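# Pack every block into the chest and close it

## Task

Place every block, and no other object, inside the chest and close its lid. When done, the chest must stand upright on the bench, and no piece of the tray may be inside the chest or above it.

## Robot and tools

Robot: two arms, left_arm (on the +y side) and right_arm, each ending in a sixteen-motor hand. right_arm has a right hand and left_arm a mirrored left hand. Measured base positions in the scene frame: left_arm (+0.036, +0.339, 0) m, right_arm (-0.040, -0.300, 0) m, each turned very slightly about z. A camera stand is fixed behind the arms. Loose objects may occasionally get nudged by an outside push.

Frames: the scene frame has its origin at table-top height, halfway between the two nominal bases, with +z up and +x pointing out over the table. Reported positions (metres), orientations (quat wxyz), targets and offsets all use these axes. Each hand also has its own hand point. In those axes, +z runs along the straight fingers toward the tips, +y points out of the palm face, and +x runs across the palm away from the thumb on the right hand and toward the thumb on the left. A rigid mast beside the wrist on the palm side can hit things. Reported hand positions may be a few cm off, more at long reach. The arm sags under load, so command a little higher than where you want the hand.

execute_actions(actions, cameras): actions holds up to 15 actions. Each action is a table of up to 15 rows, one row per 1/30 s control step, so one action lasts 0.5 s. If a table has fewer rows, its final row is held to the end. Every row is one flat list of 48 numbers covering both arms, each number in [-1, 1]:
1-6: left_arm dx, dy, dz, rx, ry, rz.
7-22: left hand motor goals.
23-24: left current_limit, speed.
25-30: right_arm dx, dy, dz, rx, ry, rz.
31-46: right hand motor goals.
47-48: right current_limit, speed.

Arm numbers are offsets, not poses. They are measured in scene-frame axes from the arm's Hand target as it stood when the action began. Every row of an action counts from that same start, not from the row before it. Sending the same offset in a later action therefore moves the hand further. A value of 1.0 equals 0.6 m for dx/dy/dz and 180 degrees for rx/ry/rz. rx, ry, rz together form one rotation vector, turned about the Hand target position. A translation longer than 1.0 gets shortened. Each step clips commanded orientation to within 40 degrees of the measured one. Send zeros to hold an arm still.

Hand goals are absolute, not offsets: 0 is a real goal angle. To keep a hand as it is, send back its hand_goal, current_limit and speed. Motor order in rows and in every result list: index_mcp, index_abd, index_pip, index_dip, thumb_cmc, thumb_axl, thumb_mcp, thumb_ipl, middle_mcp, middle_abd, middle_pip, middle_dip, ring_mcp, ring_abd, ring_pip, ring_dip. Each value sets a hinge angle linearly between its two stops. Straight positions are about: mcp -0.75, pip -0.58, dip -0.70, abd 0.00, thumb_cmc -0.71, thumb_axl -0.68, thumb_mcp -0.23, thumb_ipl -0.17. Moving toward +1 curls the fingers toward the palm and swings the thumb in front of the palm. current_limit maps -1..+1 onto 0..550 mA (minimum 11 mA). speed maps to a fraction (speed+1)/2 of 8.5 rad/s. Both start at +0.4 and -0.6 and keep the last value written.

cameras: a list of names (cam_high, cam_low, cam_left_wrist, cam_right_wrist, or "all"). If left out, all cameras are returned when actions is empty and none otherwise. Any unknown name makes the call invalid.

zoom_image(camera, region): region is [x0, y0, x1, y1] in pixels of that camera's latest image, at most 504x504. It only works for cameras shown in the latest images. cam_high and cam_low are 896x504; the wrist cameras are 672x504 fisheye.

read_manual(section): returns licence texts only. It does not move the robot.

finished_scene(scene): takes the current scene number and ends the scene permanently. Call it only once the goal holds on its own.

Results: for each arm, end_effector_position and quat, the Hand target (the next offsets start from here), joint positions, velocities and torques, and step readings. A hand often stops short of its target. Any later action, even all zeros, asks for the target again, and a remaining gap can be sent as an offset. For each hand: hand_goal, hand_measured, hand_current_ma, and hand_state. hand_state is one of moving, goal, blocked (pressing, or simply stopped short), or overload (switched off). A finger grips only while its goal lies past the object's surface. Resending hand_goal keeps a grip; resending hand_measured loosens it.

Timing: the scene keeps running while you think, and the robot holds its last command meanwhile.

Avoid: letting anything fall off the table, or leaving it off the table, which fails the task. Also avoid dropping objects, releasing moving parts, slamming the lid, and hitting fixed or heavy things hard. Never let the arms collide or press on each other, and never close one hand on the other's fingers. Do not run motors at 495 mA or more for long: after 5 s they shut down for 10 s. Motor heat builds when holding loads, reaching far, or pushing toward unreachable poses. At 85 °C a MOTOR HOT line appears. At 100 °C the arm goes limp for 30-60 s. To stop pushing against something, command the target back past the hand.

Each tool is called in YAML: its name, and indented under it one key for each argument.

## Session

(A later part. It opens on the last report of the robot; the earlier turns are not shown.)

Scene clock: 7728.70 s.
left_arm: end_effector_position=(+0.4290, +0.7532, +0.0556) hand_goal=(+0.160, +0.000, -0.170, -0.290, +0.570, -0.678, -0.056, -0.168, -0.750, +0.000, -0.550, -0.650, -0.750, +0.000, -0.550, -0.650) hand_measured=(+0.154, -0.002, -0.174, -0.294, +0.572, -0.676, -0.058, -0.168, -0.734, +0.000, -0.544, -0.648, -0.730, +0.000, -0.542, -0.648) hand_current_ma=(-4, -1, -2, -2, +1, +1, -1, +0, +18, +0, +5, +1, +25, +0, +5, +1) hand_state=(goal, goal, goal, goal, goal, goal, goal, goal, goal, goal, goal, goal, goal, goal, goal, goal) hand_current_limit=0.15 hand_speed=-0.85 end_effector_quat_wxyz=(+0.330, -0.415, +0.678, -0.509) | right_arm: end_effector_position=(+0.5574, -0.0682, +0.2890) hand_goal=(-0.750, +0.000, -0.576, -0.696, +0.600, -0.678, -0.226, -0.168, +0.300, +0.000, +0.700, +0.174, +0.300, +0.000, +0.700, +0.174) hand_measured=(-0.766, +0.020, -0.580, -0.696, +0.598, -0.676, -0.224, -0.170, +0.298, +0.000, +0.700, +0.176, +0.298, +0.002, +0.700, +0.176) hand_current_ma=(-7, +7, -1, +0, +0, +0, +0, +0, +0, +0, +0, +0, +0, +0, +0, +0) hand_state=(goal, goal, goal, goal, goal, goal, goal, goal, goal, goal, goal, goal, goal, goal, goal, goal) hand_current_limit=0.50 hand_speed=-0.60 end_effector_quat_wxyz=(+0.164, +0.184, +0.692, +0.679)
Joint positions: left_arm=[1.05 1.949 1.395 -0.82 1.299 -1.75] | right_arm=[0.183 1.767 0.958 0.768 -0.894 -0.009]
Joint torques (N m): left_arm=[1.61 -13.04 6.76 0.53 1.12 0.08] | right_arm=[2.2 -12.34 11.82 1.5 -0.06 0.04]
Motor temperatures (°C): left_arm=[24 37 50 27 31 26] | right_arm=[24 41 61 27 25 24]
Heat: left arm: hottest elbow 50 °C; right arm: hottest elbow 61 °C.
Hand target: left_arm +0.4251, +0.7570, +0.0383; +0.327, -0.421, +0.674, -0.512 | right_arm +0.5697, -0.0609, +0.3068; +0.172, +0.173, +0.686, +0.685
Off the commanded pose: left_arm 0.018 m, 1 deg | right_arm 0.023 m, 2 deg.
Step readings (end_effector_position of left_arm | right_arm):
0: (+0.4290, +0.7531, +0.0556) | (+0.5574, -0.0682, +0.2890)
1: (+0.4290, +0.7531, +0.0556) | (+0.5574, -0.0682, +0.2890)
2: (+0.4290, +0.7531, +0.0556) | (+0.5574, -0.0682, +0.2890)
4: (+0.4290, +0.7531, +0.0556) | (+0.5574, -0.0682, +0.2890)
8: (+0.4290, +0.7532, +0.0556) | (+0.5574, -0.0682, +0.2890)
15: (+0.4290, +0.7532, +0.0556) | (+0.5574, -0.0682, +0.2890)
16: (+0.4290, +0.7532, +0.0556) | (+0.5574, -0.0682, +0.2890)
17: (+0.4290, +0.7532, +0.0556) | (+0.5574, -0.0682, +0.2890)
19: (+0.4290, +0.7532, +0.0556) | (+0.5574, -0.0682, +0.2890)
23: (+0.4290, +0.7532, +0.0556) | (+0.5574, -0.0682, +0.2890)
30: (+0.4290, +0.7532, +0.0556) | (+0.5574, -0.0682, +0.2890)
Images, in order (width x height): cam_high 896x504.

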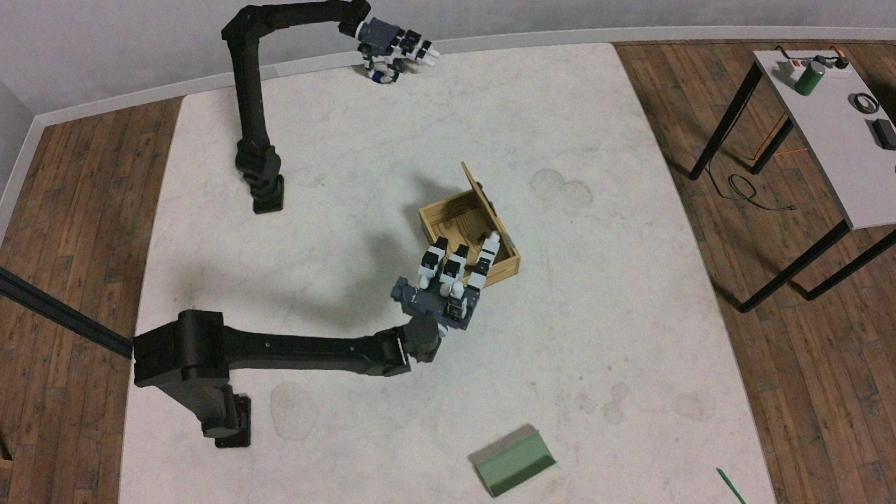

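execute_actions:
  actions:
    - [[0,0,0,0,0,0,0.24,0,-0.15,-0.27,0.571,-0.678,-0.04,-0.155,-0.75,0,-0.55,-0.65,-0.75,0,-0.55,-0.65,0.25,-0.85, 0,0,0,0,0,0,-0.75,0,-0.576,-0.696,0.6,-0.678,-0.226,-0.168,0.3,0,0.7,0.174,0.3,0,0.7,0.174,0.5,-0.6]]
    - [[0,0,0,0,0,0,0.32,0,-0.15,-0.27,0.571,-0.678,-0.02,-0.14,-0.75,0,-0.55,-0.65,-0.75,0,-0.55,-0.65,0.35,-0.85, 0,0,0,0,0,0,-0.75,0,-0.576,-0.696,0.6,-0.678,-0.226,-0.168,0.3,0,0.7,0.174,0.3,0,0.7,0.174,0.5,-0.6]]
  cameras: ["cam_high"]

zoom_image:
  camera: "cam_high"
  region: [340, 30, 440, 100]

Scene clock: 7742.60 s.
left_arm: end_effector_position=(+0.4290, +0.7532, +0.0555) hand_goal=(+0.320, +0.000, -0.150, -0.270, +0.570, -0.678, -0.020, -0.140, -0.750, +0.000, -0.550, -0.650, -0.750, +0.000, -0.550, -0.650) hand_measured=(+0.170, -0.004, -0.182, -0.288, +0.576, -0.676, -0.058, -0.166, -0.734, +0.000, -0.544, -0.648, -0.730, +0.000, -0.542, -0.648) hand_current_ma=(-371, -1, -48, -18, +3, +1, -93, -52, +18, +0, +5, +1, +25, +0, +5, +1) hand_state=(blocked, goal, blocked, goal, goal, goal, blocked, blocked, goal, goal, goal, goal, goal, goal, goal, goal) hand_current_limit=0.35 hand_speed=-0.85 end_effector_quat_wxyz=(+0.330, -0.415, +0.678, -0.509) | right_arm: end_effector_position=(+0.5574, -0.0682, +0.2890) hand_goal=(-0.750, +0.000, -0.576, -0.696, +0.600, -0.678, -0.226, -0.168, +0.300, +0.000, +0.700, +0.174, +0.300, +0.000, +0.700, +0.174) hand_measured=(-0.766, +0.020, -0.580, -0.696, +0.598, -0.676, -0.224, -0.170, +0.298, +0.000, +0.700, +0.176, +0.298, +0.002, +0.700, +0.176) hand_current_ma=(-7, +7, -1, +0, +0, +0, +0, +0, +0, +0, +0, +0, +0, +0, +0, +0) hand_state=(goal, goal, goal, goal, goal, goal, goal, goal, goal, goal, goal, goal, goal, goal, goal, goal) hand_current_limit=0.50 hand_speed=-0.60 end_effector_quat_wxyz=(+0.164, +0.184, +0.692, +0.679)
Joint positions: left_arm=[1.05 1.949 1.395 -0.82 1.299 -1.749] | right_arm=[0.183 1.767 0.958 0.768 -0.894 -0.009]
Joint torques (N m): left_arm=[1.49 -12.86 6.78 0.5 1.13 0.07] | right_arm=[2.2 -12.34 11.81 1.5 -0.06 0.04]
Motor temperatures (°C): left_arm=[24 37 50 27 31 26] | right_arm=[24 41 61 27 25 24]
Heat: left arm: hottest elbow 50 °C; right arm: hottest elbow 61 °C.
Hand target: left_arm +0.4251, +0.7570, +0.0383; +0.327, -0.421, +0.674, -0.512 | right_arm +0.5697, -0.0609, +0.3068; +0.172, +0.173, +0.686, +0.685
Off the commanded pose: left_arm 0.018 m, 1 deg | right_arm 0.023 m, 2 deg.
Step readings (end_effector_position of left_arm | right_arm):
0: (+0.4290, +0.7532, +0.0556) | (+0.5574, -0.0682, +0.2890)
1: (+0.4290, +0.7532, +0.0556) | (+0.5574, -0.0682, +0.2890)
2: (+0.4290, +0.7532, +0.0556) | (+0.5574, -0.0682, +0.2890)
4: (+0.4290, +0.7532, +0.0556) | (+0.5574, -0.0682, +0.2890)
8: (+0.4290, +0.7532, +0.0555) | (+0.5574, -0.0682, +0.2890)
15: (+0.4290, +0.7532, +0.0555) | (+0.5574, -0.0682, +0.2890)
16: (+0.4290, +0.7532, +0.0555) | (+0.5574, -0.0682, +0.2890)
17: (+0.4290, +0.7532, +0.0555) | (+0.5574, -0.0682, +0.2890)
19: (+0.4290, +0.7532, +0.0555) | (+0.5574, -0.0682, +0.2890)
23: (+0.4290, +0.7532, +0.0555) | (+0.5574, -0.0682, +0.2890)
30: (+0.4290, +0.7532, +0.0555) | (+0.5574, -0.0682, +0.2890)
Images, in order (width x height): cam_high 896x504.

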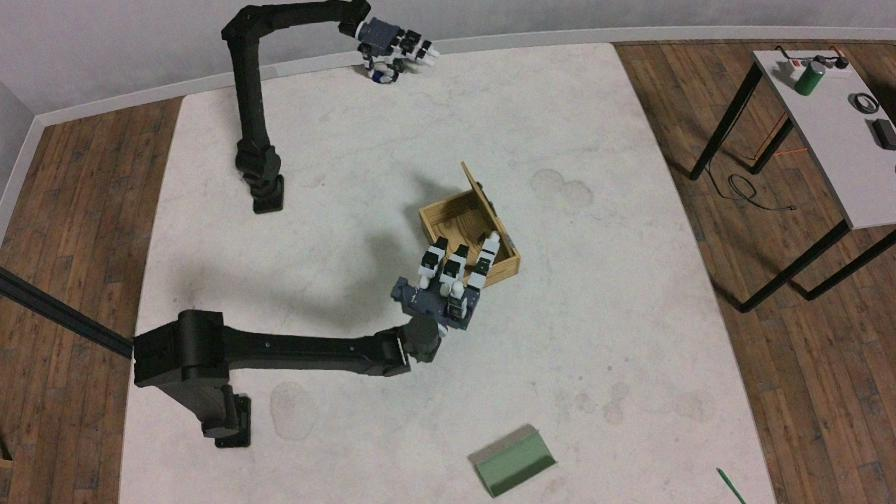

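Scaled by 5.040.

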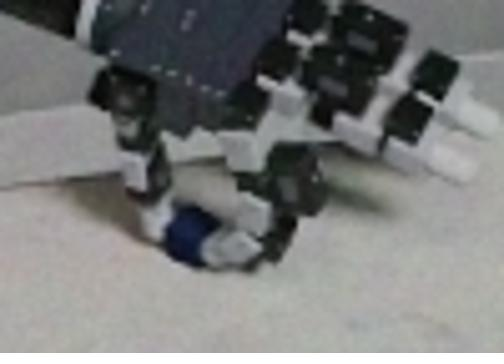

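execute_actions:
  actions:
    - [[0,0,0.05,0,0,0,0.32,0,-0.15,-0.27,0.571,-0.678,-0.02,-0.14,-0.75,0,-0.55,-0.65,-0.75,0,-0.55,-0.65,0.35,-0.85, 0,0,0,0,0,0,-0.75,0,-0.576,-0.696,0.6,-0.678,-0.226,-0.168,0.3,0,0.7,0.174,0.3,0,0.7,0.174,0.5,-0.6]]
    - [[0,-0.01,0.07,0,0,0,0.32,0,-0.15,-0.27,0.571,-0.678,-0.02,-0.14,-0.75,0,-0.55,-0.65,-0.75,0,-0.55,-0.65,0.35,-0.85, 0,0,0,0,0,0,-0.75,0,-0.576,-0.696,0.6,-0.678,-0.226,-0.168,0.3,0,0.7,0.174,0.3,0,0.7,0.174,0.5,-0.6]]
    - [[0,-0.03,0.08,0,0,0,0.32,0,-0.15,-0.27,0.571,-0.678,-0.02,-0.14,-0.75,0,-0.1,-0.3,-0.75,0,-0.1,-0.3,0.35,-0.85, 0,0,0,0,0,0,-0.75,0,-0.576,-0.696,0.6,-0.678,-0.226,-0.168,0.3,0,0.7,0.174,0.3,0,0.7,0.174,0.5,-0.6]]
  cameras: ["cam_high"]

zoom_image:
  camera: "cam_high"
  region: [340, 0, 460, 100]

Scene clock: 7766.30 s.
left_arm: end_effector_position=(+0.4159, +0.7267, +0.1432) hand_goal=(+0.320, +0.000, -0.150, -0.270, +0.570, -0.678, -0.020, -0.140, -0.750, +0.000, -0.100, -0.300, -0.750, +0.000, -0.100, -0.300) hand_measured=(+0.170, -0.004, -0.182, -0.288, +0.578, -0.676, -0.058, -0.166, -0.734, +0.000, -0.102, -0.302, -0.730, +0.000, -0.102, -0.302) hand_current_ma=(-371, -1, -48, -18, +6, +1, -93, -52, +18, +0, +0, -1, +25, +0, +0, -1) hand_state=(blocked, goal, blocked, goal, goal, goal, blocked, blocked, goal, goal, goal, goal, goal, goal, goal, goal) hand_current_limit=0.35 hand_speed=-0.85 end_effector_quat_wxyz=(+0.322, -0.428, +0.669, -0.514) | right_arm: end_effector_position=(+0.5574, -0.0682, +0.2890) hand_goal=(-0.750, +0.000, -0.576, -0.696, +0.600, -0.678, -0.226, -0.168, +0.300, +0.000, +0.700, +0.174, +0.300, +0.000, +0.700, +0.174) hand_measured=(-0.766, +0.020, -0.580, -0.696, +0.598, -0.676, -0.224, -0.170, +0.298, +0.000, +0.700, +0.176, +0.298, +0.002, +0.700, +0.176) hand_current_ma=(-7, +7, -1, +0, +0, +0, +0, +0, +0, +0, +0, +0, +0, +0, +0, +0) hand_state=(goal, goal, goal, goal, goal, goal, goal, goal, goal, goal, goal, goal, goal, goal, goal, goal) hand_current_limit=0.50 hand_speed=-0.60 end_effector_quat_wxyz=(+0.164, +0.184, +0.692, +0.679)
Joint positions: left_arm=[1.049 1.782 1.396 -0.973 1.299 -1.8] | right_arm=[0.183 1.767 0.958 0.768 -0.894 -0.009]
Joint torques (N m): left_arm=[0.15 -13.98 10.18 -0.01 0.96 -0.2] | right_arm=[2.2 -12.34 11.82 1.51 -0.06 0.04]
Motor temperatures (°C): left_arm=[24 37 50 27 31 26] | right_arm=[24 41 61 27 25 24]
Heat: left arm: hottest elbow 50 °C; right arm: hottest elbow 61 °C.
Hand target: left_arm +0.4250, +0.7332, +0.1583; +0.327, -0.422, +0.674, -0.512 | right_arm +0.5697, -0.0609, +0.3068; +0.172, +0.173, +0.686, +0.685
Off the commanded pose: left_arm 0.019 m, 1 deg | right_arm 0.023 m, 2 deg.
Step readings (end_effector_position of left_arm | right_arm):
0: (+0.4290, +0.7532, +0.0555) | (+0.5574, -0.0682, +0.2890)
1: (+0.4290, +0.7532, +0.0555) | (+0.5574, -0.0682, +0.2890)
2: (+0.4290, +0.7531, +0.0555) | (+0.5574, -0.0682, +0.2890)
4: (+0.4280, +0.7514, +0.0555) | (+0.5574, -0.0682, +0.2890)
8: (+0.4259, +0.7474, +0.0556) | (+0.5574, -0.0682, +0.2890)
15: (+0.4245, +0.7449, +0.0557) | (+0.5574, -0.0682, +0.2890)
16: (+0.4244, +0.7447, +0.0557) | (+0.5574, -0.0682, +0.2890)
17: (+0.4239, +0.7439, +0.0559) | (+0.5574, -0.0682, +0.2890)
19: (+0.4225, +0.7413, +0.0585) | (+0.5574, -0.0682, +0.2890)
23: (+0.4209, +0.7382, +0.0719) | (+0.5574, -0.0682, +0.2890)
30: (+0.4202, +0.7370, +0.0903) | (+0.5574, -0.0682, +0.2890)
31: (+0.4201, +0.7369, +0.0904) | (+0.5574, -0.0682, +0.2890)
32: (+0.4199, +0.7364, +0.0910) | (+0.5574, -0.0682, +0.2890)
34: (+0.4186, +0.7338, +0.0948) | (+0.5574, -0.0682, +0.2890)
38: (+0.4171, +0.7303, +0.1159) | (+0.5574, -0.0682, +0.2890)
45: (+0.4162, +0.7275, +0.1431) | (+0.5574, -0.0682, +0.2890)
Images, in order (width x height): cam_high 896x504.

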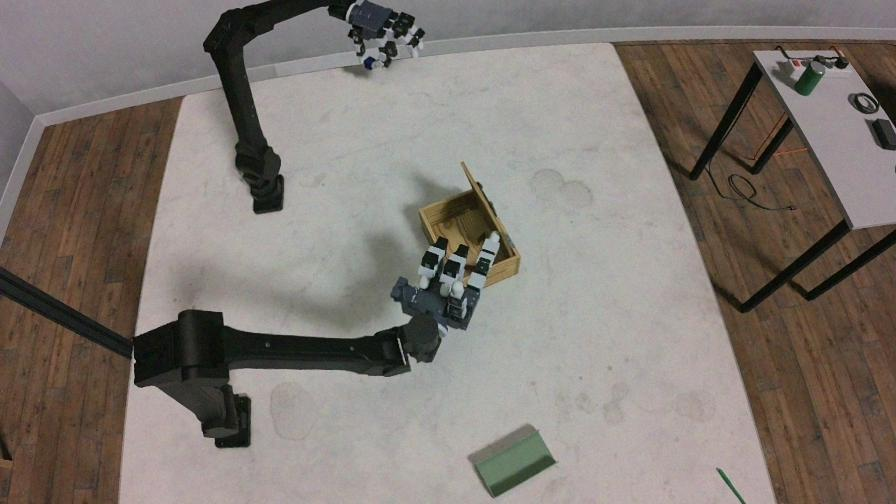

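Scaled by 4.200.

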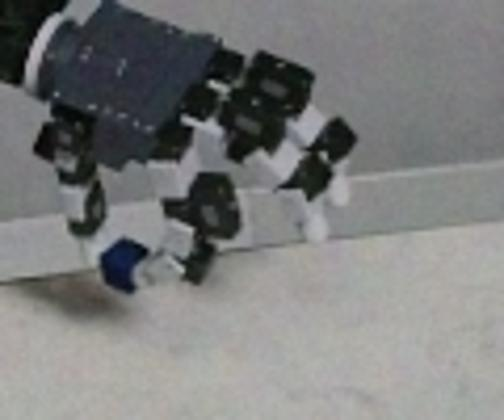

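execute_actions:
  actions:
    - [[0,-0.03,0.08,0,0,0,0.32,0,-0.15,-0.27,0.571,-0.678,-0.02,-0.14,-0.75,0,0.5,0.2,-0.75,0,0.5,0.2,0.35,-0.8, 0,0,0,0,0,0,-0.75,0,-0.576,-0.696,0.6,-0.678,-0.226,-0.168,0.3,0,0.7,0.174,0.3,0,0.7,0.174,0.5,-0.6]]
    - [[0,-0.05,0.08,0,0,0,0.32,0,-0.15,-0.27,0.571,-0.678,-0.02,-0.14,-0.2,0,0.5,0.2,-0.2,0,0.5,0.2,0.35,-0.8, 0,0,0,0,0,0,-0.75,0,-0.576,-0.696,0.6,-0.678,-0.226,-0.168,0.3,0,0.7,0.174,0.3,0,0.7,0.174,0.5,-0.6]]
    - [[0,-0.06,0.08,0.024,-0.041,-0.085,0.32,0,-0.15,-0.27,0.571,-0.678,-0.02,-0.14,0.3,0,0.5,0.2,0.3,0,0.5,0.2,0.35,-0.8, 0,0,0,0,0,0,-0.75,0,-0.576,-0.696,0.6,-0.678,-0.226,-0.168,0.3,0,0.7,0.174,0.3,0,0.7,0.174,0.5,-0.6]]
  cameras: ["cam_high"]

Scene clock: 7864.87 s.
left_arm: end_effector_position=(+0.4146, +0.6385, +0.2960) hand_goal=(+0.320, +0.000, -0.150, -0.270, +0.570, -0.678, -0.020, -0.140, +0.300, +0.000, +0.500, +0.200, +0.300, +0.000, +0.500, +0.200) hand_measured=(+0.172, -0.004, -0.182, -0.288, +0.578, -0.676, -0.058, -0.166, +0.296, +0.000, +0.496, +0.198, +0.296, +0.000, +0.496, +0.198) hand_current_ma=(-371, -2, -50, -18, +7, +1, -93, -52, -2, +0, -2, -1, -3, +0, -3, -1) hand_state=(blocked, goal, blocked, goal, goal, goal, blocked, blocked, goal, goal, goal, goal, goal, goal, goal, goal) hand_current_limit=0.35 hand_speed=-0.80 end_effector_quat_wxyz=(+0.341, -0.325, +0.701, -0.536) | right_arm: end_effector_position=(+0.5574, -0.0682, +0.2890) hand_goal=(-0.750, +0.000, -0.576, -0.696, +0.600, -0.678, -0.226, -0.168, +0.300, +0.000, +0.700, +0.174, +0.300, +0.000, +0.700, +0.174) hand_measured=(-0.766, +0.020, -0.580, -0.696, +0.598, -0.676, -0.224, -0.170, +0.298, +0.000, +0.700, +0.176, +0.298, +0.002, +0.700, +0.176) hand_current_ma=(-7, +7, -1, +0, +0, +0, +0, +0, +0, +0, +0, +0, +0, +0, +0, +0) hand_state=(goal, goal, goal, goal, goal, goal, goal, goal, goal, goal, goal, goal, goal, goal, goal, goal) hand_current_limit=0.50 hand_speed=-0.60 end_effector_quat_wxyz=(+0.164, +0.184, +0.692, +0.679)
Joint positions: left_arm=[0.974 1.554 1.499 -1.482 1.376 -1.473] | right_arm=[0.183 1.767 0.958 0.768 -0.894 -0.009]
Joint torques (N m): left_arm=[0.15 -9.35 11.22 -0.21 0.8 0.09] | right_arm=[2.2 -12.34 11.82 1.51 -0.06 0.04]
Motor temperatures (°C): left_arm=[24 41 61 27 31 26] | right_arm=[24 41 61 27 25 24]
Heat: left arm: hottest elbow 61 °C; right arm: hottest elbow 61 °C.
Hand target: left_arm +0.4251, +0.6490, +0.3023; +0.314, -0.282, +0.720, -0.551 | right_arm +0.5697, -0.0609, +0.3068; +0.172, +0.173, +0.686, +0.685
Off the commanded pose: left_arm 0.016 m, 6 deg | right_arm 0.023 m, 2 deg.
Step readings (end_effector_position of left_arm | right_arm):
0: (+0.4159, +0.7267, +0.1432) | (+0.5574, -0.0682, +0.2890)
1: (+0.4160, +0.7265, +0.1432) | (+0.5574, -0.0682, +0.2890)
2: (+0.4159, +0.7254, +0.1435) | (+0.5574, -0.0682, +0.2890)
4: (+0.4148, +0.7219, +0.1463) | (+0.5574, -0.0682, +0.2890)
8: (+0.4155, +0.7134, +0.1616) | (+0.5574, -0.0682, +0.2890)
15: (+0.4177, +0.7077, +0.1861) | (+0.5574, -0.0682, +0.2890)
16: (+0.4178, +0.7080, +0.1869) | (+0.5574, -0.0682, +0.2890)
17: (+0.4180, +0.7071, +0.1876) | (+0.5574, -0.0682, +0.2890)
19: (+0.4173, +0.7034, +0.1915) | (+0.5574, -0.0682, +0.2890)
23: (+0.4186, +0.6930, +0.2122) | (+0.5574, -0.0682, +0.2890)
30: (+0.4198, +0.6801, +0.2404) | (+0.5574, -0.0682, +0.2890)
31: (+0.4197, +0.6796, +0.2408) | (+0.5574, -0.0682, +0.2890)
32: (+0.4198, +0.6766, +0.2423) | (+0.5574, -0.0682, +0.2890)
34: (+0.4186, +0.6656, +0.2478) | (+0.5574, -0.0682, +0.2890)
38: (+0.4158, +0.6473, +0.2606) | (+0.5574, -0.0682, +0.2890)
45: (+0.4154, +0.6377, +0.2847) | (+0.5574, -0.0682, +0.2890)
Images, in order (width x height): cam_high 896x504.

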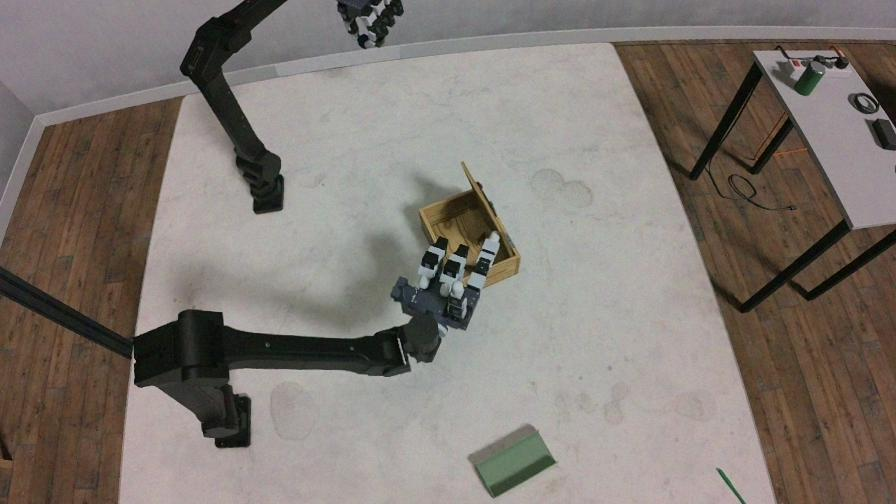

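execute_actions:
  actions:
    - [[0.02,-0.1,0.03,0.024,-0.041,-0.085,0.32,0,-0.15,-0.27,0.571,-0.678,-0.02,-0.14,0.3,0,0.5,0.2,0.3,0,0.5,0.2,0.35,-0.8, 0,0,0,0,0,0,-0.75,0,-0.576,-0.696,0.6,-0.678,-0.226,-0.168,0.3,0,0.7,0.174,0.3,0,0.7,0.174,0.5,-0.6]]
    - [[0.02,-0.1,0.02,0.024,-0.041,-0.085,0.32,0,-0.15,-0.27,0.571,-0.678,-0.02,-0.14,0.3,0,0.5,0.2,0.3,0,0.5,0.2,0.35,-0.8, 0,0,0,0,0,0,-0.75,0,-0.576,-0.696,0.6,-0.678,-0.226,-0.168,0.3,0,0.7,0.174,0.3,0,0.7,0.174,0.5,-0.6]]
    - [[0.02,-0.1,0,0.024,-0.041,-0.085,0.32,0,-0.15,-0.27,0.571,-0.678,-0.02,-0.14,0.3,0,0.5,0.2,0.3,0,0.5,0.2,0.35,-0.8, 0,0,0,0,0,0,-0.75,0,-0.576,-0.696,0.6,-0.678,-0.226,-0.168,0.3,0,0.7,0.174,0.3,0,0.7,0.174,0.5,-0.6]]
  cameras: ["cam_high","cam_low","cam_left_wrist"]

Scene clock: 7878.33 s.
left_arm: end_effector_position=(+0.4657, +0.4693, +0.3283) hand_goal=(+0.320, +0.000, -0.150, -0.270, +0.570, -0.678, -0.020, -0.140, +0.300, +0.000, +0.500, +0.200, +0.300, +0.000, +0.500, +0.200) hand_measured=(+0.172, -0.008, -0.184, -0.288, +0.578, -0.676, -0.058, -0.166, +0.298, +0.000, +0.496, +0.198, +0.298, +0.000, +0.496, +0.198) hand_current_ma=(-371, -4, -51, -18, +7, +1, -93, -52, -1, +0, -2, -1, -1, +0, -3, -1) hand_state=(blocked, goal, blocked, goal, goal, goal, blocked, blocked, goal, goal, goal, goal, goal, goal, goal, goal) hand_current_limit=0.35 hand_speed=-0.80 end_effector_quat_wxyz=(+0.349, +0.032, +0.808, -0.473) | right_arm: end_effector_position=(+0.5574, -0.0682, +0.2890) hand_goal=(-0.750, +0.000, -0.576, -0.696, +0.600, -0.678, -0.226, -0.168, +0.300, +0.000, +0.700, +0.174, +0.300, +0.000, +0.700, +0.174) hand_measured=(-0.766, +0.020, -0.580, -0.696, +0.598, -0.676, -0.224, -0.170, +0.298, +0.000, +0.700, +0.176, +0.298, +0.002, +0.700, +0.176) hand_current_ma=(-7, +7, -1, +0, +0, +0, +0, +0, +0, +0, +0, +0, +0, +0, +0, +0) hand_state=(goal, goal, goal, goal, goal, goal, goal, goal, goal, goal, goal, goal, goal, goal, goal, goal) hand_current_limit=0.50 hand_speed=-0.60 end_effector_quat_wxyz=(+0.164, +0.184, +0.692, +0.679)
Joint positions: left_arm=[0.594 1.378 1.423 -1.675 1.256 -0.834] | right_arm=[0.183 1.767 0.958 0.768 -0.894 -0.009]
Joint torques (N m): left_arm=[1.08 -9.35 7.36 -0.06 0.74 0.33] | right_arm=[2.2 -12.28 11.81 1.5 -0.06 0.04]
Motor temperatures (°C): left_arm=[24 39 59 27 31 26] | right_arm=[24 41 61 27 25 24]
Heat: left arm: hottest elbow 59 °C; right arm: hottest elbow 61 °C.
Hand target: left_arm +0.4610, +0.4691, +0.3322; +0.233, +0.163, +0.756, -0.589 | right_arm +0.5697, -0.0609, +0.3068; +0.172, +0.173, +0.686, +0.685
Off the commanded pose: left_arm 0.006 m, 25 deg | right_arm 0.023 m, 2 deg.
joint sent to its limit (left arm) — joint 4 (wrist pitch), lower limit. The joint targets are off in orientation, not in position.
Step readings (end_effector_position of left_arm | right_arm):
0: (+0.4146, +0.6385, +0.2960) | (+0.5574, -0.0682, +0.2890)
1: (+0.4147, +0.6384, +0.2960) | (+0.5574, -0.0682, +0.2890)
2: (+0.4156, +0.6360, +0.2959) | (+0.5574, -0.0682, +0.2890)
4: (+0.4171, +0.6288, +0.2960) | (+0.5574, -0.0682, +0.2890)
8: (+0.4278, +0.6008, +0.2987) | (+0.5574, -0.0682, +0.2890)
15: (+0.4354, +0.5820, +0.3018) | (+0.5574, -0.0682, +0.2890)
16: (+0.4354, +0.5825, +0.3016) | (+0.5574, -0.0682, +0.2890)
17: (+0.4362, +0.5822, +0.3017) | (+0.5574, -0.0682, +0.2890)
19: (+0.4381, +0.5786, +0.3038) | (+0.5574, -0.0682, +0.2890)
23: (+0.4459, +0.5492, +0.3176) | (+0.5574, -0.0682, +0.2890)
30: (+0.4512, +0.5259, +0.3367) | (+0.5574, -0.0682, +0.2890)
31: (+0.4513, +0.5263, +0.3363) | (+0.5574, -0.0682, +0.2890)
32: (+0.4517, +0.5257, +0.3343) | (+0.5574, -0.0682, +0.2890)
34: (+0.4516, +0.5197, +0.3281) | (+0.5574, -0.0682, +0.2890)
38: (+0.4583, +0.4878, +0.3206) | (+0.5574, -0.0682, +0.2890)
45: (+0.4644, +0.4680, +0.3275) | (+0.5574, -0.0682, +0.2890)
camera_calibration:
cam_left_wrist: T_world_to_cam=[[0.354952, -0.118297, 0.92737, -0.444189], [-0.917148, 0.148245, 0.36995, 0.188732], [-0.181242, -0.98185, -0.0558757, 0.685501], [0, 0, 0, 1]] pos_world=[0.455002, 0.592534, 0.380409]
Images, in order (width x height): cam_high 896x504, cam_low 896x504, cam_left_wrist 672x504.

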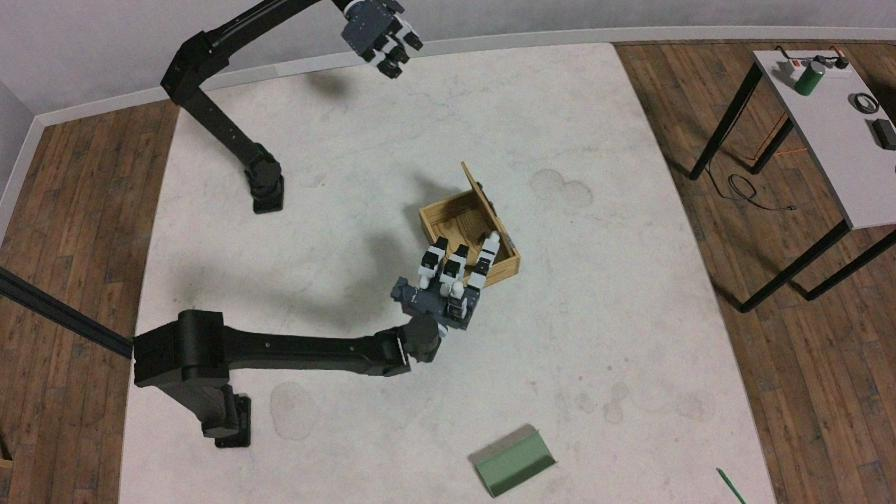

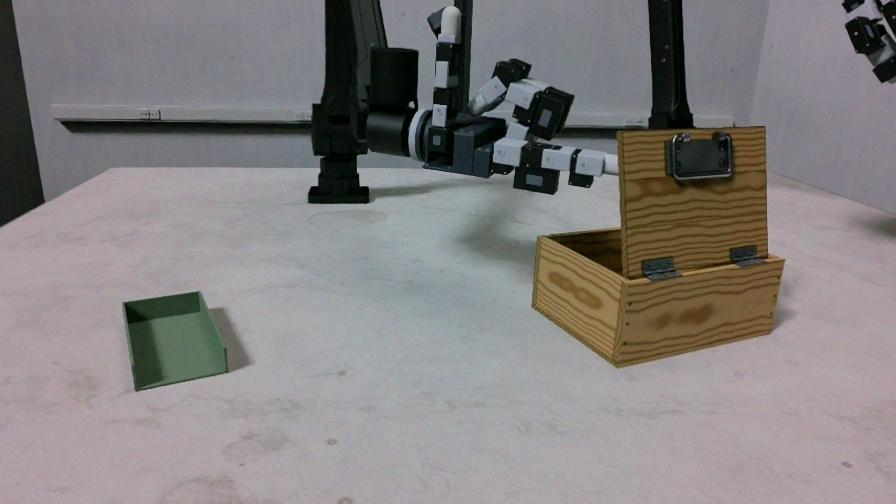

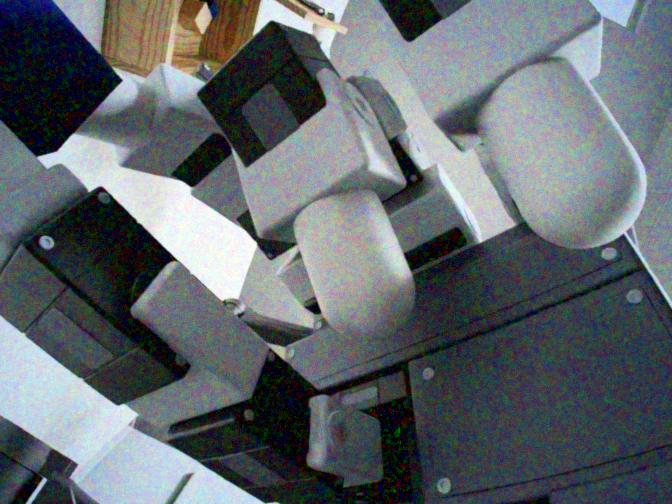

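execute_actions:
  actions:
    - [[0.03,-0.1,-0.05,0,0,0,0.32,0,-0.15,-0.27,0.571,-0.678,-0.02,-0.14,0.3,0,0.5,0.2,0.3,0,0.5,0.2,0.35,-0.8, 0,0,0,0,0,0,-0.75,0,-0.576,-0.696,0.6,-0.678,-0.226,-0.168,0.3,0,0.7,0.174,0.3,0,0.7,0.174,0.5,-0.6]]
    - [[0.03,-0.1,-0.05,0,0,0,0.32,0,-0.15,-0.27,0.571,-0.678,-0.02,-0.14,0.3,0,0.5,0.2,0.3,0,0.5,0.2,0.35,-0.8, 0,0,0,0,0,0,-0.75,0,-0.576,-0.696,0.6,-0.678,-0.226,-0.168,0.3,0,0.7,0.174,0.3,0,0.7,0.174,0.5,-0.6]]
  cameras: ["cam_high","cam_low","cam_left_wrist"]

Scene clock: 7895.30 s.
left_arm: end_effector_position=(+0.4947, +0.3461, +0.2771) hand_goal=(+0.320, +0.000, -0.150, -0.270, +0.570, -0.678, -0.020, -0.140, +0.300, +0.000, +0.500, +0.200, +0.300, +0.000, +0.500, +0.200) hand_measured=(+0.172, -0.008, -0.184, -0.288, +0.578, -0.676, -0.058, -0.166, +0.298, +0.000, +0.496, +0.198, +0.298, +0.000, +0.496, +0.198) hand_current_ma=(-371, -5, -51, -18, +7, +1, -93, -52, -1, +0, -2, -1, -1, +0, -3, -1) hand_state=(blocked, goal, blocked, goal, goal, goal, blocked, blocked, goal, goal, goal, goal, goal, goal, goal, goal) hand_current_limit=0.35 hand_speed=-0.80 end_effector_quat_wxyz=(+0.271, +0.132, +0.780, -0.549) | right_arm: end_effector_position=(+0.5574, -0.0682, +0.2890) hand_goal=(-0.750, +0.000, -0.576, -0.696, +0.600, -0.678, -0.226, -0.168, +0.300, +0.000, +0.700, +0.174, +0.300, +0.000, +0.700, +0.174) hand_measured=(-0.766, +0.020, -0.580, -0.696, +0.598, -0.676, -0.224, -0.170, +0.298, +0.000, +0.700, +0.176, +0.298, +0.002, +0.700, +0.176) hand_current_ma=(-7, +7, -1, +0, +0, +0, +0, +0, +0, +0, +0, +0, +0, +0, +0, +0) hand_state=(goal, goal, goal, goal, goal, goal, goal, goal, goal, goal, goal, goal, goal, goal, goal, goal) hand_current_limit=0.50 hand_speed=-0.60 end_effector_quat_wxyz=(+0.164, +0.184, +0.692, +0.679)
Joint positions: left_arm=[0.327 1.458 1.347 -1.675 1.312 -0.723] | right_arm=[0.183 1.767 0.958 0.768 -0.894 -0.009]
Joint torques (N m): left_arm=[1.32 -8.41 7.54 -0.34 1.02 0.27] | right_arm=[2.14 -12.4 11.81 1.51 -0.06 0.04]
Motor temperatures (°C): left_arm=[24 37 57 27 31 26] | right_arm=[24 41 61 27 25 24]
Heat: left arm: hottest elbow 57 °C; right arm: hottest elbow 61 °C.
Hand target: left_arm +0.4970, +0.3491, +0.2722; +0.233, +0.163, +0.756, -0.589 | right_arm +0.5697, -0.0609, +0.3068; +0.172, +0.173, +0.686, +0.685
Off the commanded pose: left_arm 0.006 m, 8 deg | right_arm 0.023 m, 2 deg.
joint sent to its limit (left arm) — joint 4 (wrist pitch), lower limit. The joint targets are off in orientation, not in position.
Step readings (end_effector_position of left_arm | right_arm):
0: (+0.4658, +0.4694, +0.3283) | (+0.5574, -0.0682, +0.2890)
1: (+0.4657, +0.4693, +0.3282) | (+0.5574, -0.0682, +0.2890)
2: (+0.4660, +0.4680, +0.3275) | (+0.5574, -0.0682, +0.2890)
4: (+0.4674, +0.4589, +0.3236) | (+0.5574, -0.0682, +0.2890)
8: (+0.4713, +0.4239, +0.3122) | (+0.5574, -0.0682, +0.2890)
15: (+0.4758, +0.4050, +0.3119) | (+0.5574, -0.0682, +0.2890)
16: (+0.4760, +0.4050, +0.3119) | (+0.5574, -0.0682, +0.2890)
17: (+0.4769, +0.4035, +0.3119) | (+0.5574, -0.0682, +0.2890)
19: (+0.4797, +0.3954, +0.3097) | (+0.5574, -0.0682, +0.2890)
23: (+0.4866, +0.3632, +0.2931) | (+0.5574, -0.0682, +0.2890)
30: (+0.4941, +0.3461, +0.2768) | (+0.5574, -0.0682, +0.2890)
camera_calibration:
cam_left_wrist: T_world_to_cam=[[0.330725, -0.148059, 0.932041, -0.400598], [-0.826352, 0.431575, 0.36178, 0.111868], [-0.45581, -0.889844, 0.020384, 0.649873], [0, 0, 0, 1]] pos_world=[0.521149, 0.470694, 0.319655]
Images, in order (width x height): cam_high 896x504, cam_low 896x504, cam_left_wrist 672x504.

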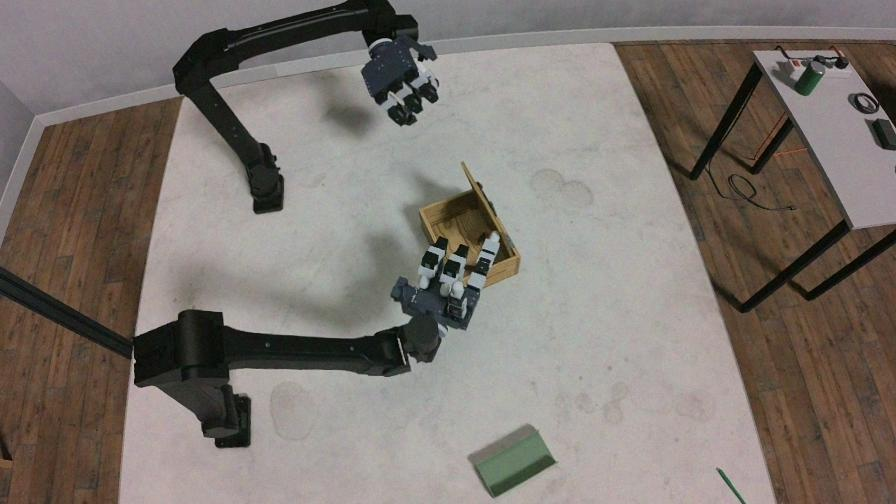

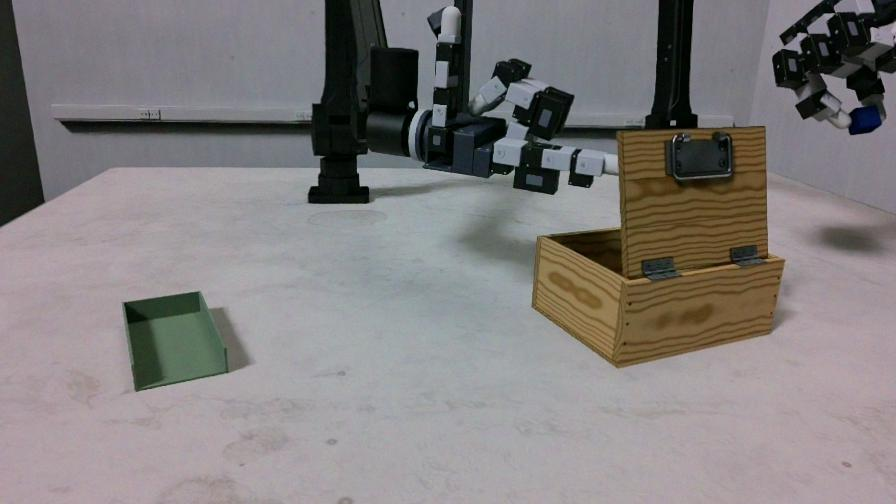

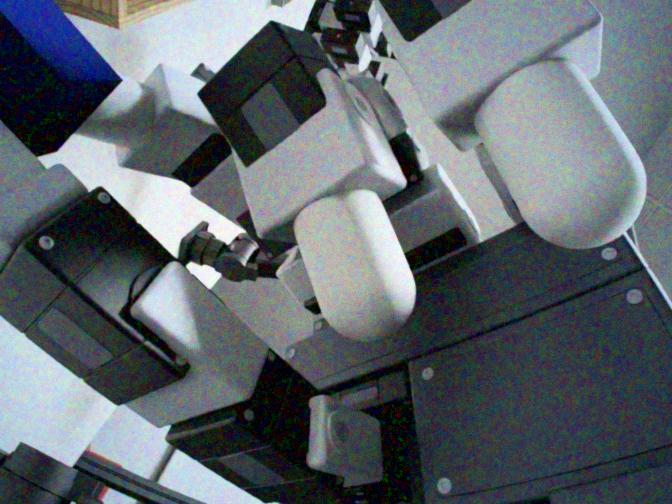

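execute_actions:
  actions:
    - [[0.007,-0.1,-0.045,0,0,0,0.32,0,-0.15,-0.27,0.571,-0.678,-0.02,-0.14,0.3,0,0.5,0.2,0.3,0,0.5,0.2,0.35,-0.8, 0,0,0,0,0,0,-0.75,0,-0.576,-0.696,0.6,-0.678,-0.226,-0.168,0.3,0,0.7,0.174,0.3,0,0.7,0.174,0.5,-0.6]]
    - [[0.006,-0.1,-0.045,0,0,0,0.32,0,-0.15,-0.27,0.571,-0.678,-0.02,-0.14,0.3,0,0.5,0.2,0.3,0,0.5,0.2,0.35,-0.8, 0,0,0,0,0,0,-0.75,0,-0.576,-0.696,0.6,-0.678,-0.226,-0.168,0.3,0,0.7,0.174,0.3,0,0.7,0.174,0.5,-0.6]]
  cameras: ["cam_high","cam_low"]

zoom_image:
  camera: "cam_high"
  region: [350, 80, 550, 320]

Scene clock: 7907.63 s.
left_arm: end_effector_position=(+0.5072, +0.2279, +0.2152) hand_goal=(+0.320, +0.000, -0.150, -0.270, +0.570, -0.678, -0.020, -0.140, +0.300, +0.000, +0.500, +0.200, +0.300, +0.000, +0.500, +0.200) hand_measured=(+0.172, -0.008, -0.184, -0.288, +0.578, -0.676, -0.058, -0.166, +0.298, +0.000, +0.496, +0.198, +0.298, +0.000, +0.496, +0.198) hand_current_ma=(-371, -5, -52, -18, +6, +1, -93, -52, -1, +0, -2, -1, -1, +0, -3, -1) hand_state=(blocked, goal, blocked, goal, goal, goal, blocked, blocked, goal, goal, goal, goal, goal, goal, goal, goal) hand_current_limit=0.35 hand_speed=-0.80 end_effector_quat_wxyz=(+0.212, +0.180, +0.745, -0.607) | right_arm: end_effector_position=(+0.5574, -0.0682, +0.2890) hand_goal=(-0.750, +0.000, -0.576, -0.696, +0.600, -0.678, -0.226, -0.168, +0.300, +0.000, +0.700, +0.174, +0.300, +0.000, +0.700, +0.174) hand_measured=(-0.766, +0.020, -0.580, -0.696, +0.598, -0.676, -0.224, -0.170, +0.298, +0.000, +0.700, +0.176, +0.298, +0.002, +0.700, +0.176) hand_current_ma=(-7, +7, -1, +0, +0, +0, +0, +0, +0, +0, +0, +0, +0, +0, +0, +0) hand_state=(goal, goal, goal, goal, goal, goal, goal, goal, goal, goal, goal, goal, goal, goal, goal, goal) hand_current_limit=0.50 hand_speed=-0.60 end_effector_quat_wxyz=(+0.164, +0.184, +0.692, +0.679)
Joint positions: left_arm=[0.077 1.505 1.21 -1.269 1.396 -1.004] | right_arm=[0.183 1.767 0.958 0.768 -0.894 -0.009]
Joint torques (N m): left_arm=[1.14 -11.11 6.79 0.76 0.81 0.03] | right_arm=[2.14 -12.34 11.82 1.5 -0.07 0.04]
Motor temperatures (°C): left_arm=[24 36 56 27 31 26] | right_arm=[24 41 61 27 25 24]
Heat: left arm: hottest elbow 56 °C; right arm: hottest elbow 61 °C.
Hand target: left_arm +0.5048, +0.2291, +0.2182; +0.233, +0.163, +0.756, -0.589 | right_arm +0.5697, -0.0609, +0.3068; +0.172, +0.173, +0.686, +0.685
Off the commanded pose: left_arm 0.004 m, 4 deg | right_arm 0.023 m, 2 deg.
Step readings (end_effector_position of left_arm | right_arm):
0: (+0.4948, +0.3461, +0.2771) | (+0.5574, -0.0682, +0.2890)
1: (+0.4948, +0.3461, +0.2772) | (+0.5574, -0.0682, +0.2890)
2: (+0.4954, +0.3442, +0.2777) | (+0.5574, -0.0682, +0.2890)
4: (+0.4961, +0.3362, +0.2774) | (+0.5574, -0.0682, +0.2890)
8: (+0.4953, +0.3053, +0.2664) | (+0.5574, -0.0682, +0.2890)
15: (+0.4975, +0.2869, +0.2535) | (+0.5574, -0.0682, +0.2890)
16: (+0.4977, +0.2868, +0.2534) | (+0.5574, -0.0682, +0.2890)
17: (+0.4995, +0.2851, +0.2530) | (+0.5574, -0.0682, +0.2890)
19: (+0.5035, +0.2781, +0.2488) | (+0.5574, -0.0682, +0.2890)
23: (+0.5019, +0.2472, +0.2329) | (+0.5574, -0.0682, +0.2890)
30: (+0.5071, +0.2270, +0.2237) | (+0.5574, -0.0682, +0.2890)
Images, in order (width x height): cam_high 896x504, cam_low 896x504.

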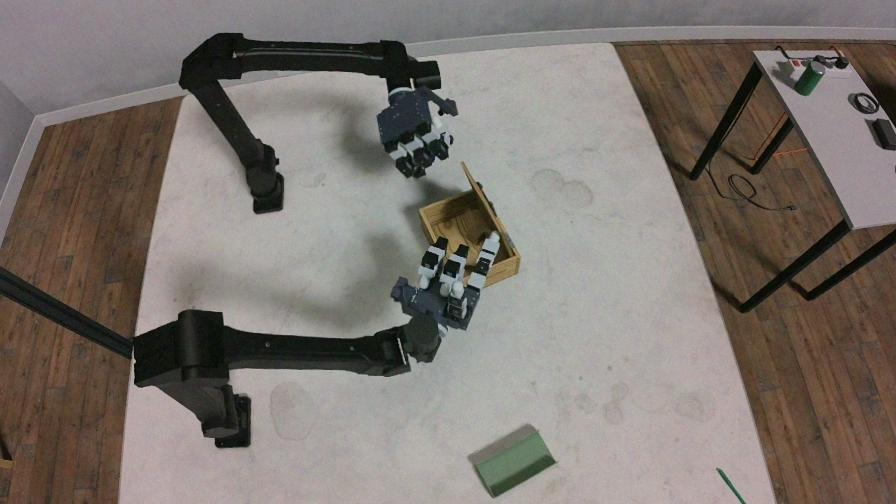

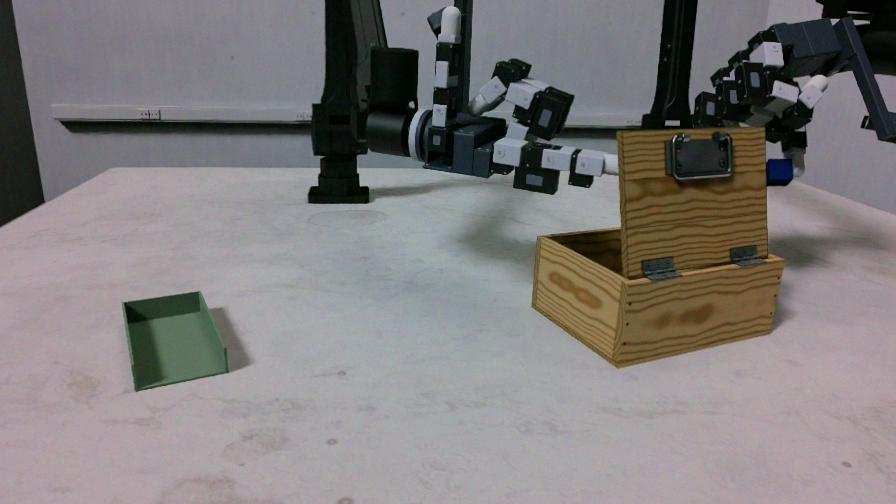

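Scaled by 2.100.

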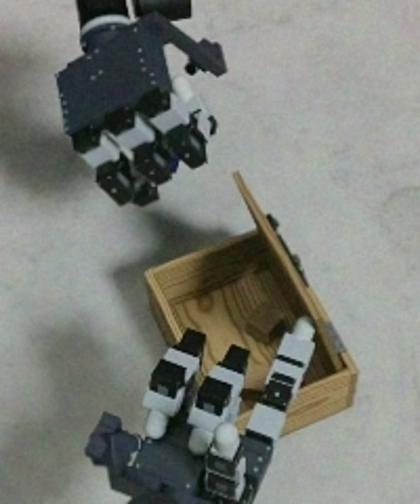

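zoom_image:
  camera: "cam_low"
  region: [520, 110, 840, 380]

Scaled by 1.575.

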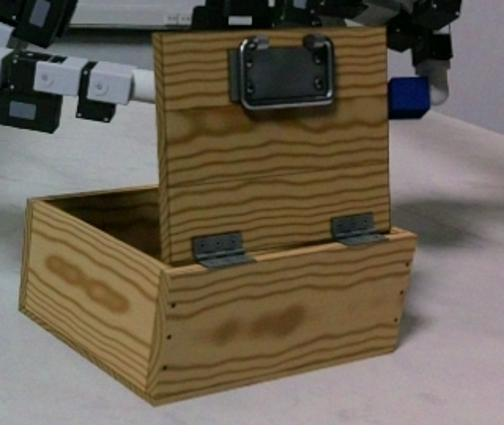

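execute_actions:
  actions:
    - [[0.02,-0.09,-0.02,0,0,0,0.32,0,-0.15,-0.27,0.571,-0.678,-0.02,-0.14,0.3,0,0.5,0.2,0.3,0,0.5,0.2,0.35,-0.8, 0,0,0,0,0,0,-0.75,0,-0.576,-0.696,0.6,-0.678,-0.226,-0.168,0.3,0,0.7,0.174,0.3,0,0.7,0.174,0.5,-0.6]]
    - [[0.015,-0.07,-0.02,0,0,0,0.32,0,-0.15,-0.27,0.571,-0.678,-0.02,-0.14,0.3,0,0.5,0.2,0.3,0,0.5,0.2,0.35,-0.8, 0,0,0,0,0,0,-0.75,0,-0.576,-0.696,0.6,-0.678,-0.226,-0.168,0.3,0,0.7,0.174,0.3,0,0.7,0.174,0.5,-0.6]]
  cameras: ["cam_high","cam_low"]

zoom_image:
  camera: "cam_high"
  region: [370, 110, 550, 310]

zoom_image:
  camera: "cam_low"
  region: [520, 20, 896, 380]

Scene clock: 7997.40 s.
left_arm: end_effector_position=(+0.5319, +0.1317, +0.2038) hand_goal=(+0.320, +0.000, -0.150, -0.270, +0.570, -0.678, -0.020, -0.140, +0.300, +0.000, +0.500, +0.200, +0.300, +0.000, +0.500, +0.200) hand_measured=(+0.172, -0.008, -0.184, -0.288, +0.576, -0.676, -0.058, -0.166, +0.298, +0.000, +0.496, +0.198, +0.302, +0.010, +0.516, +0.198) hand_current_ma=(-371, -5, -52, -18, +5, +1, -93, -52, +0, +0, -2, -1, +1, +6, +15, -1) hand_state=(blocked, goal, blocked, goal, goal, goal, blocked, blocked, goal, goal, goal, goal, goal, goal, goal, goal) hand_current_limit=0.35 hand_speed=-0.80 end_effector_quat_wxyz=(+0.220, +0.204, +0.751, -0.588) | right_arm: end_effector_position=(+0.5583, -0.0680, +0.2892) hand_goal=(-0.750, +0.000, -0.576, -0.696, +0.600, -0.678, -0.226, -0.168, +0.300, +0.000, +0.700, +0.174, +0.300, +0.000, +0.700, +0.174) hand_measured=(-0.766, +0.010, -0.580, -0.696, +0.598, -0.676, -0.224, -0.170, +0.298, +0.000, +0.700, +0.176, +0.298, +0.002, +0.700, +0.176) hand_current_ma=(-7, +2, -1, +0, +0, +0, +0, +0, +0, +0, +0, +0, +0, +0, +0, +0) hand_state=(goal, goal, goal, goal, goal, goal, goal, goal, goal, goal, goal, goal, goal, goal, goal, goal) hand_current_limit=0.50 hand_speed=-0.60 end_effector_quat_wxyz=(+0.165, +0.184, +0.692, +0.679)
Joint positions: left_arm=[-0.15 1.458 1.078 -0.398 1.265 -1.765] | right_arm=[0.184 1.769 0.96 0.768 -0.892 -0.009]
Joint torques (N m): left_arm=[0.85 -10.05 6.69 1.55 0.19 -0.19] | right_arm=[2.14 -12.45 11.67 1.52 -0.13 0.04]
Motor temperatures (°C): left_arm=[24 35 50 27 31 26] | right_arm=[24 41 62 27 25 24]
Heat: left arm: hottest elbow 50 °C; right arm: hottest elbow 62 °C.
Hand target: left_arm +0.5258, +0.1331, +0.1942; +0.233, +0.163, +0.756, -0.589 | right_arm +0.5696, -0.0607, +0.3069; +0.172, +0.173, +0.686, +0.685
Off the commanded pose: left_arm 0.011 m, 5 deg | right_arm 0.022 m, 2 deg.
Step readings (end_effector_position of left_arm | right_arm):
0: (+0.5072, +0.2279, +0.2152) | (+0.5574, -0.0682, +0.2890)
1: (+0.5073, +0.2277, +0.2152) | (+0.5574, -0.0682, +0.2890)
2: (+0.5084, +0.2265, +0.2151) | (+0.5574, -0.0682, +0.2890)
4: (+0.5139, +0.2203, +0.2157) | (+0.5574, -0.0682, +0.2890)
8: (+0.5186, +0.1920, +0.2172) | (+0.5574, -0.0682, +0.2890)
15: (+0.5210, +0.1725, +0.2053) | (+0.5574, -0.0682, +0.2890)
16: (+0.5218, +0.1727, +0.2047) | (+0.5573, -0.0680, +0.2890)
17: (+0.5229, +0.1717, +0.2049) | (+0.5573, -0.0680, +0.2890)
19: (+0.5273, +0.1678, +0.2052) | (+0.5576, -0.0681, +0.2890)
23: (+0.5342, +0.1510, +0.2066) | (+0.5583, -0.0680, +0.2892)
30: (+0.5331, +0.1313, +0.1999) | (+0.5583, -0.0680, +0.2892)
Images, in order (width x height): cam_high 896x504, cam_low 896x504.

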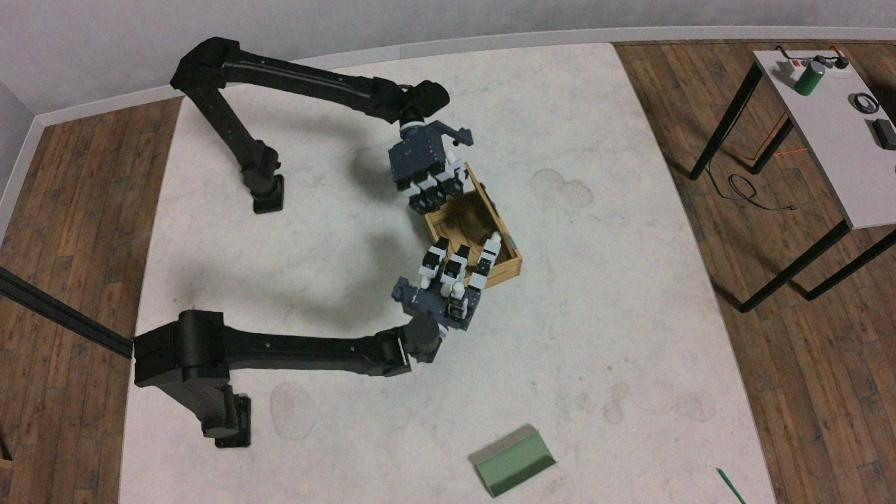

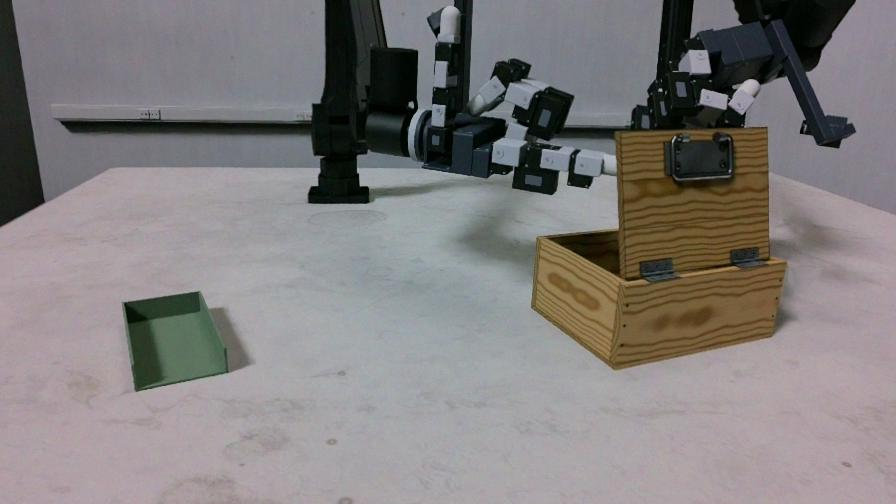

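Scaled by 2.520.

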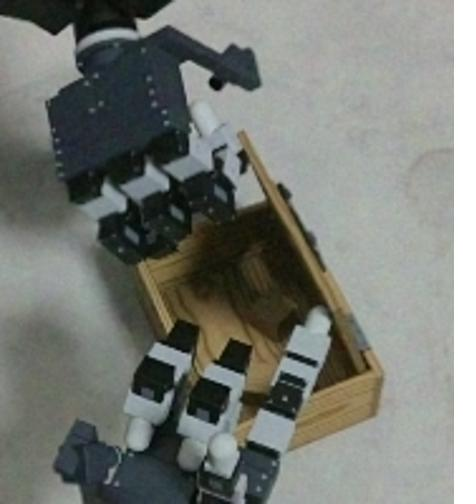

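Scaled by 1.340.

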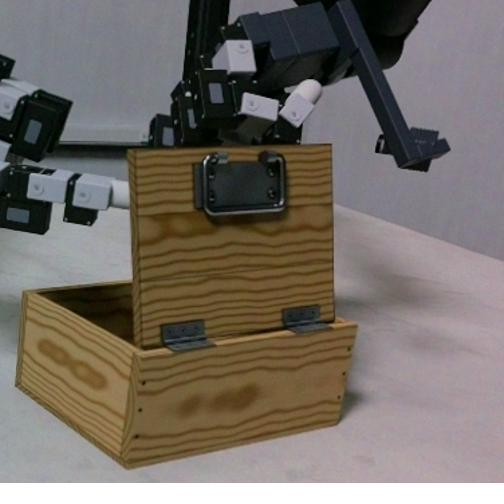

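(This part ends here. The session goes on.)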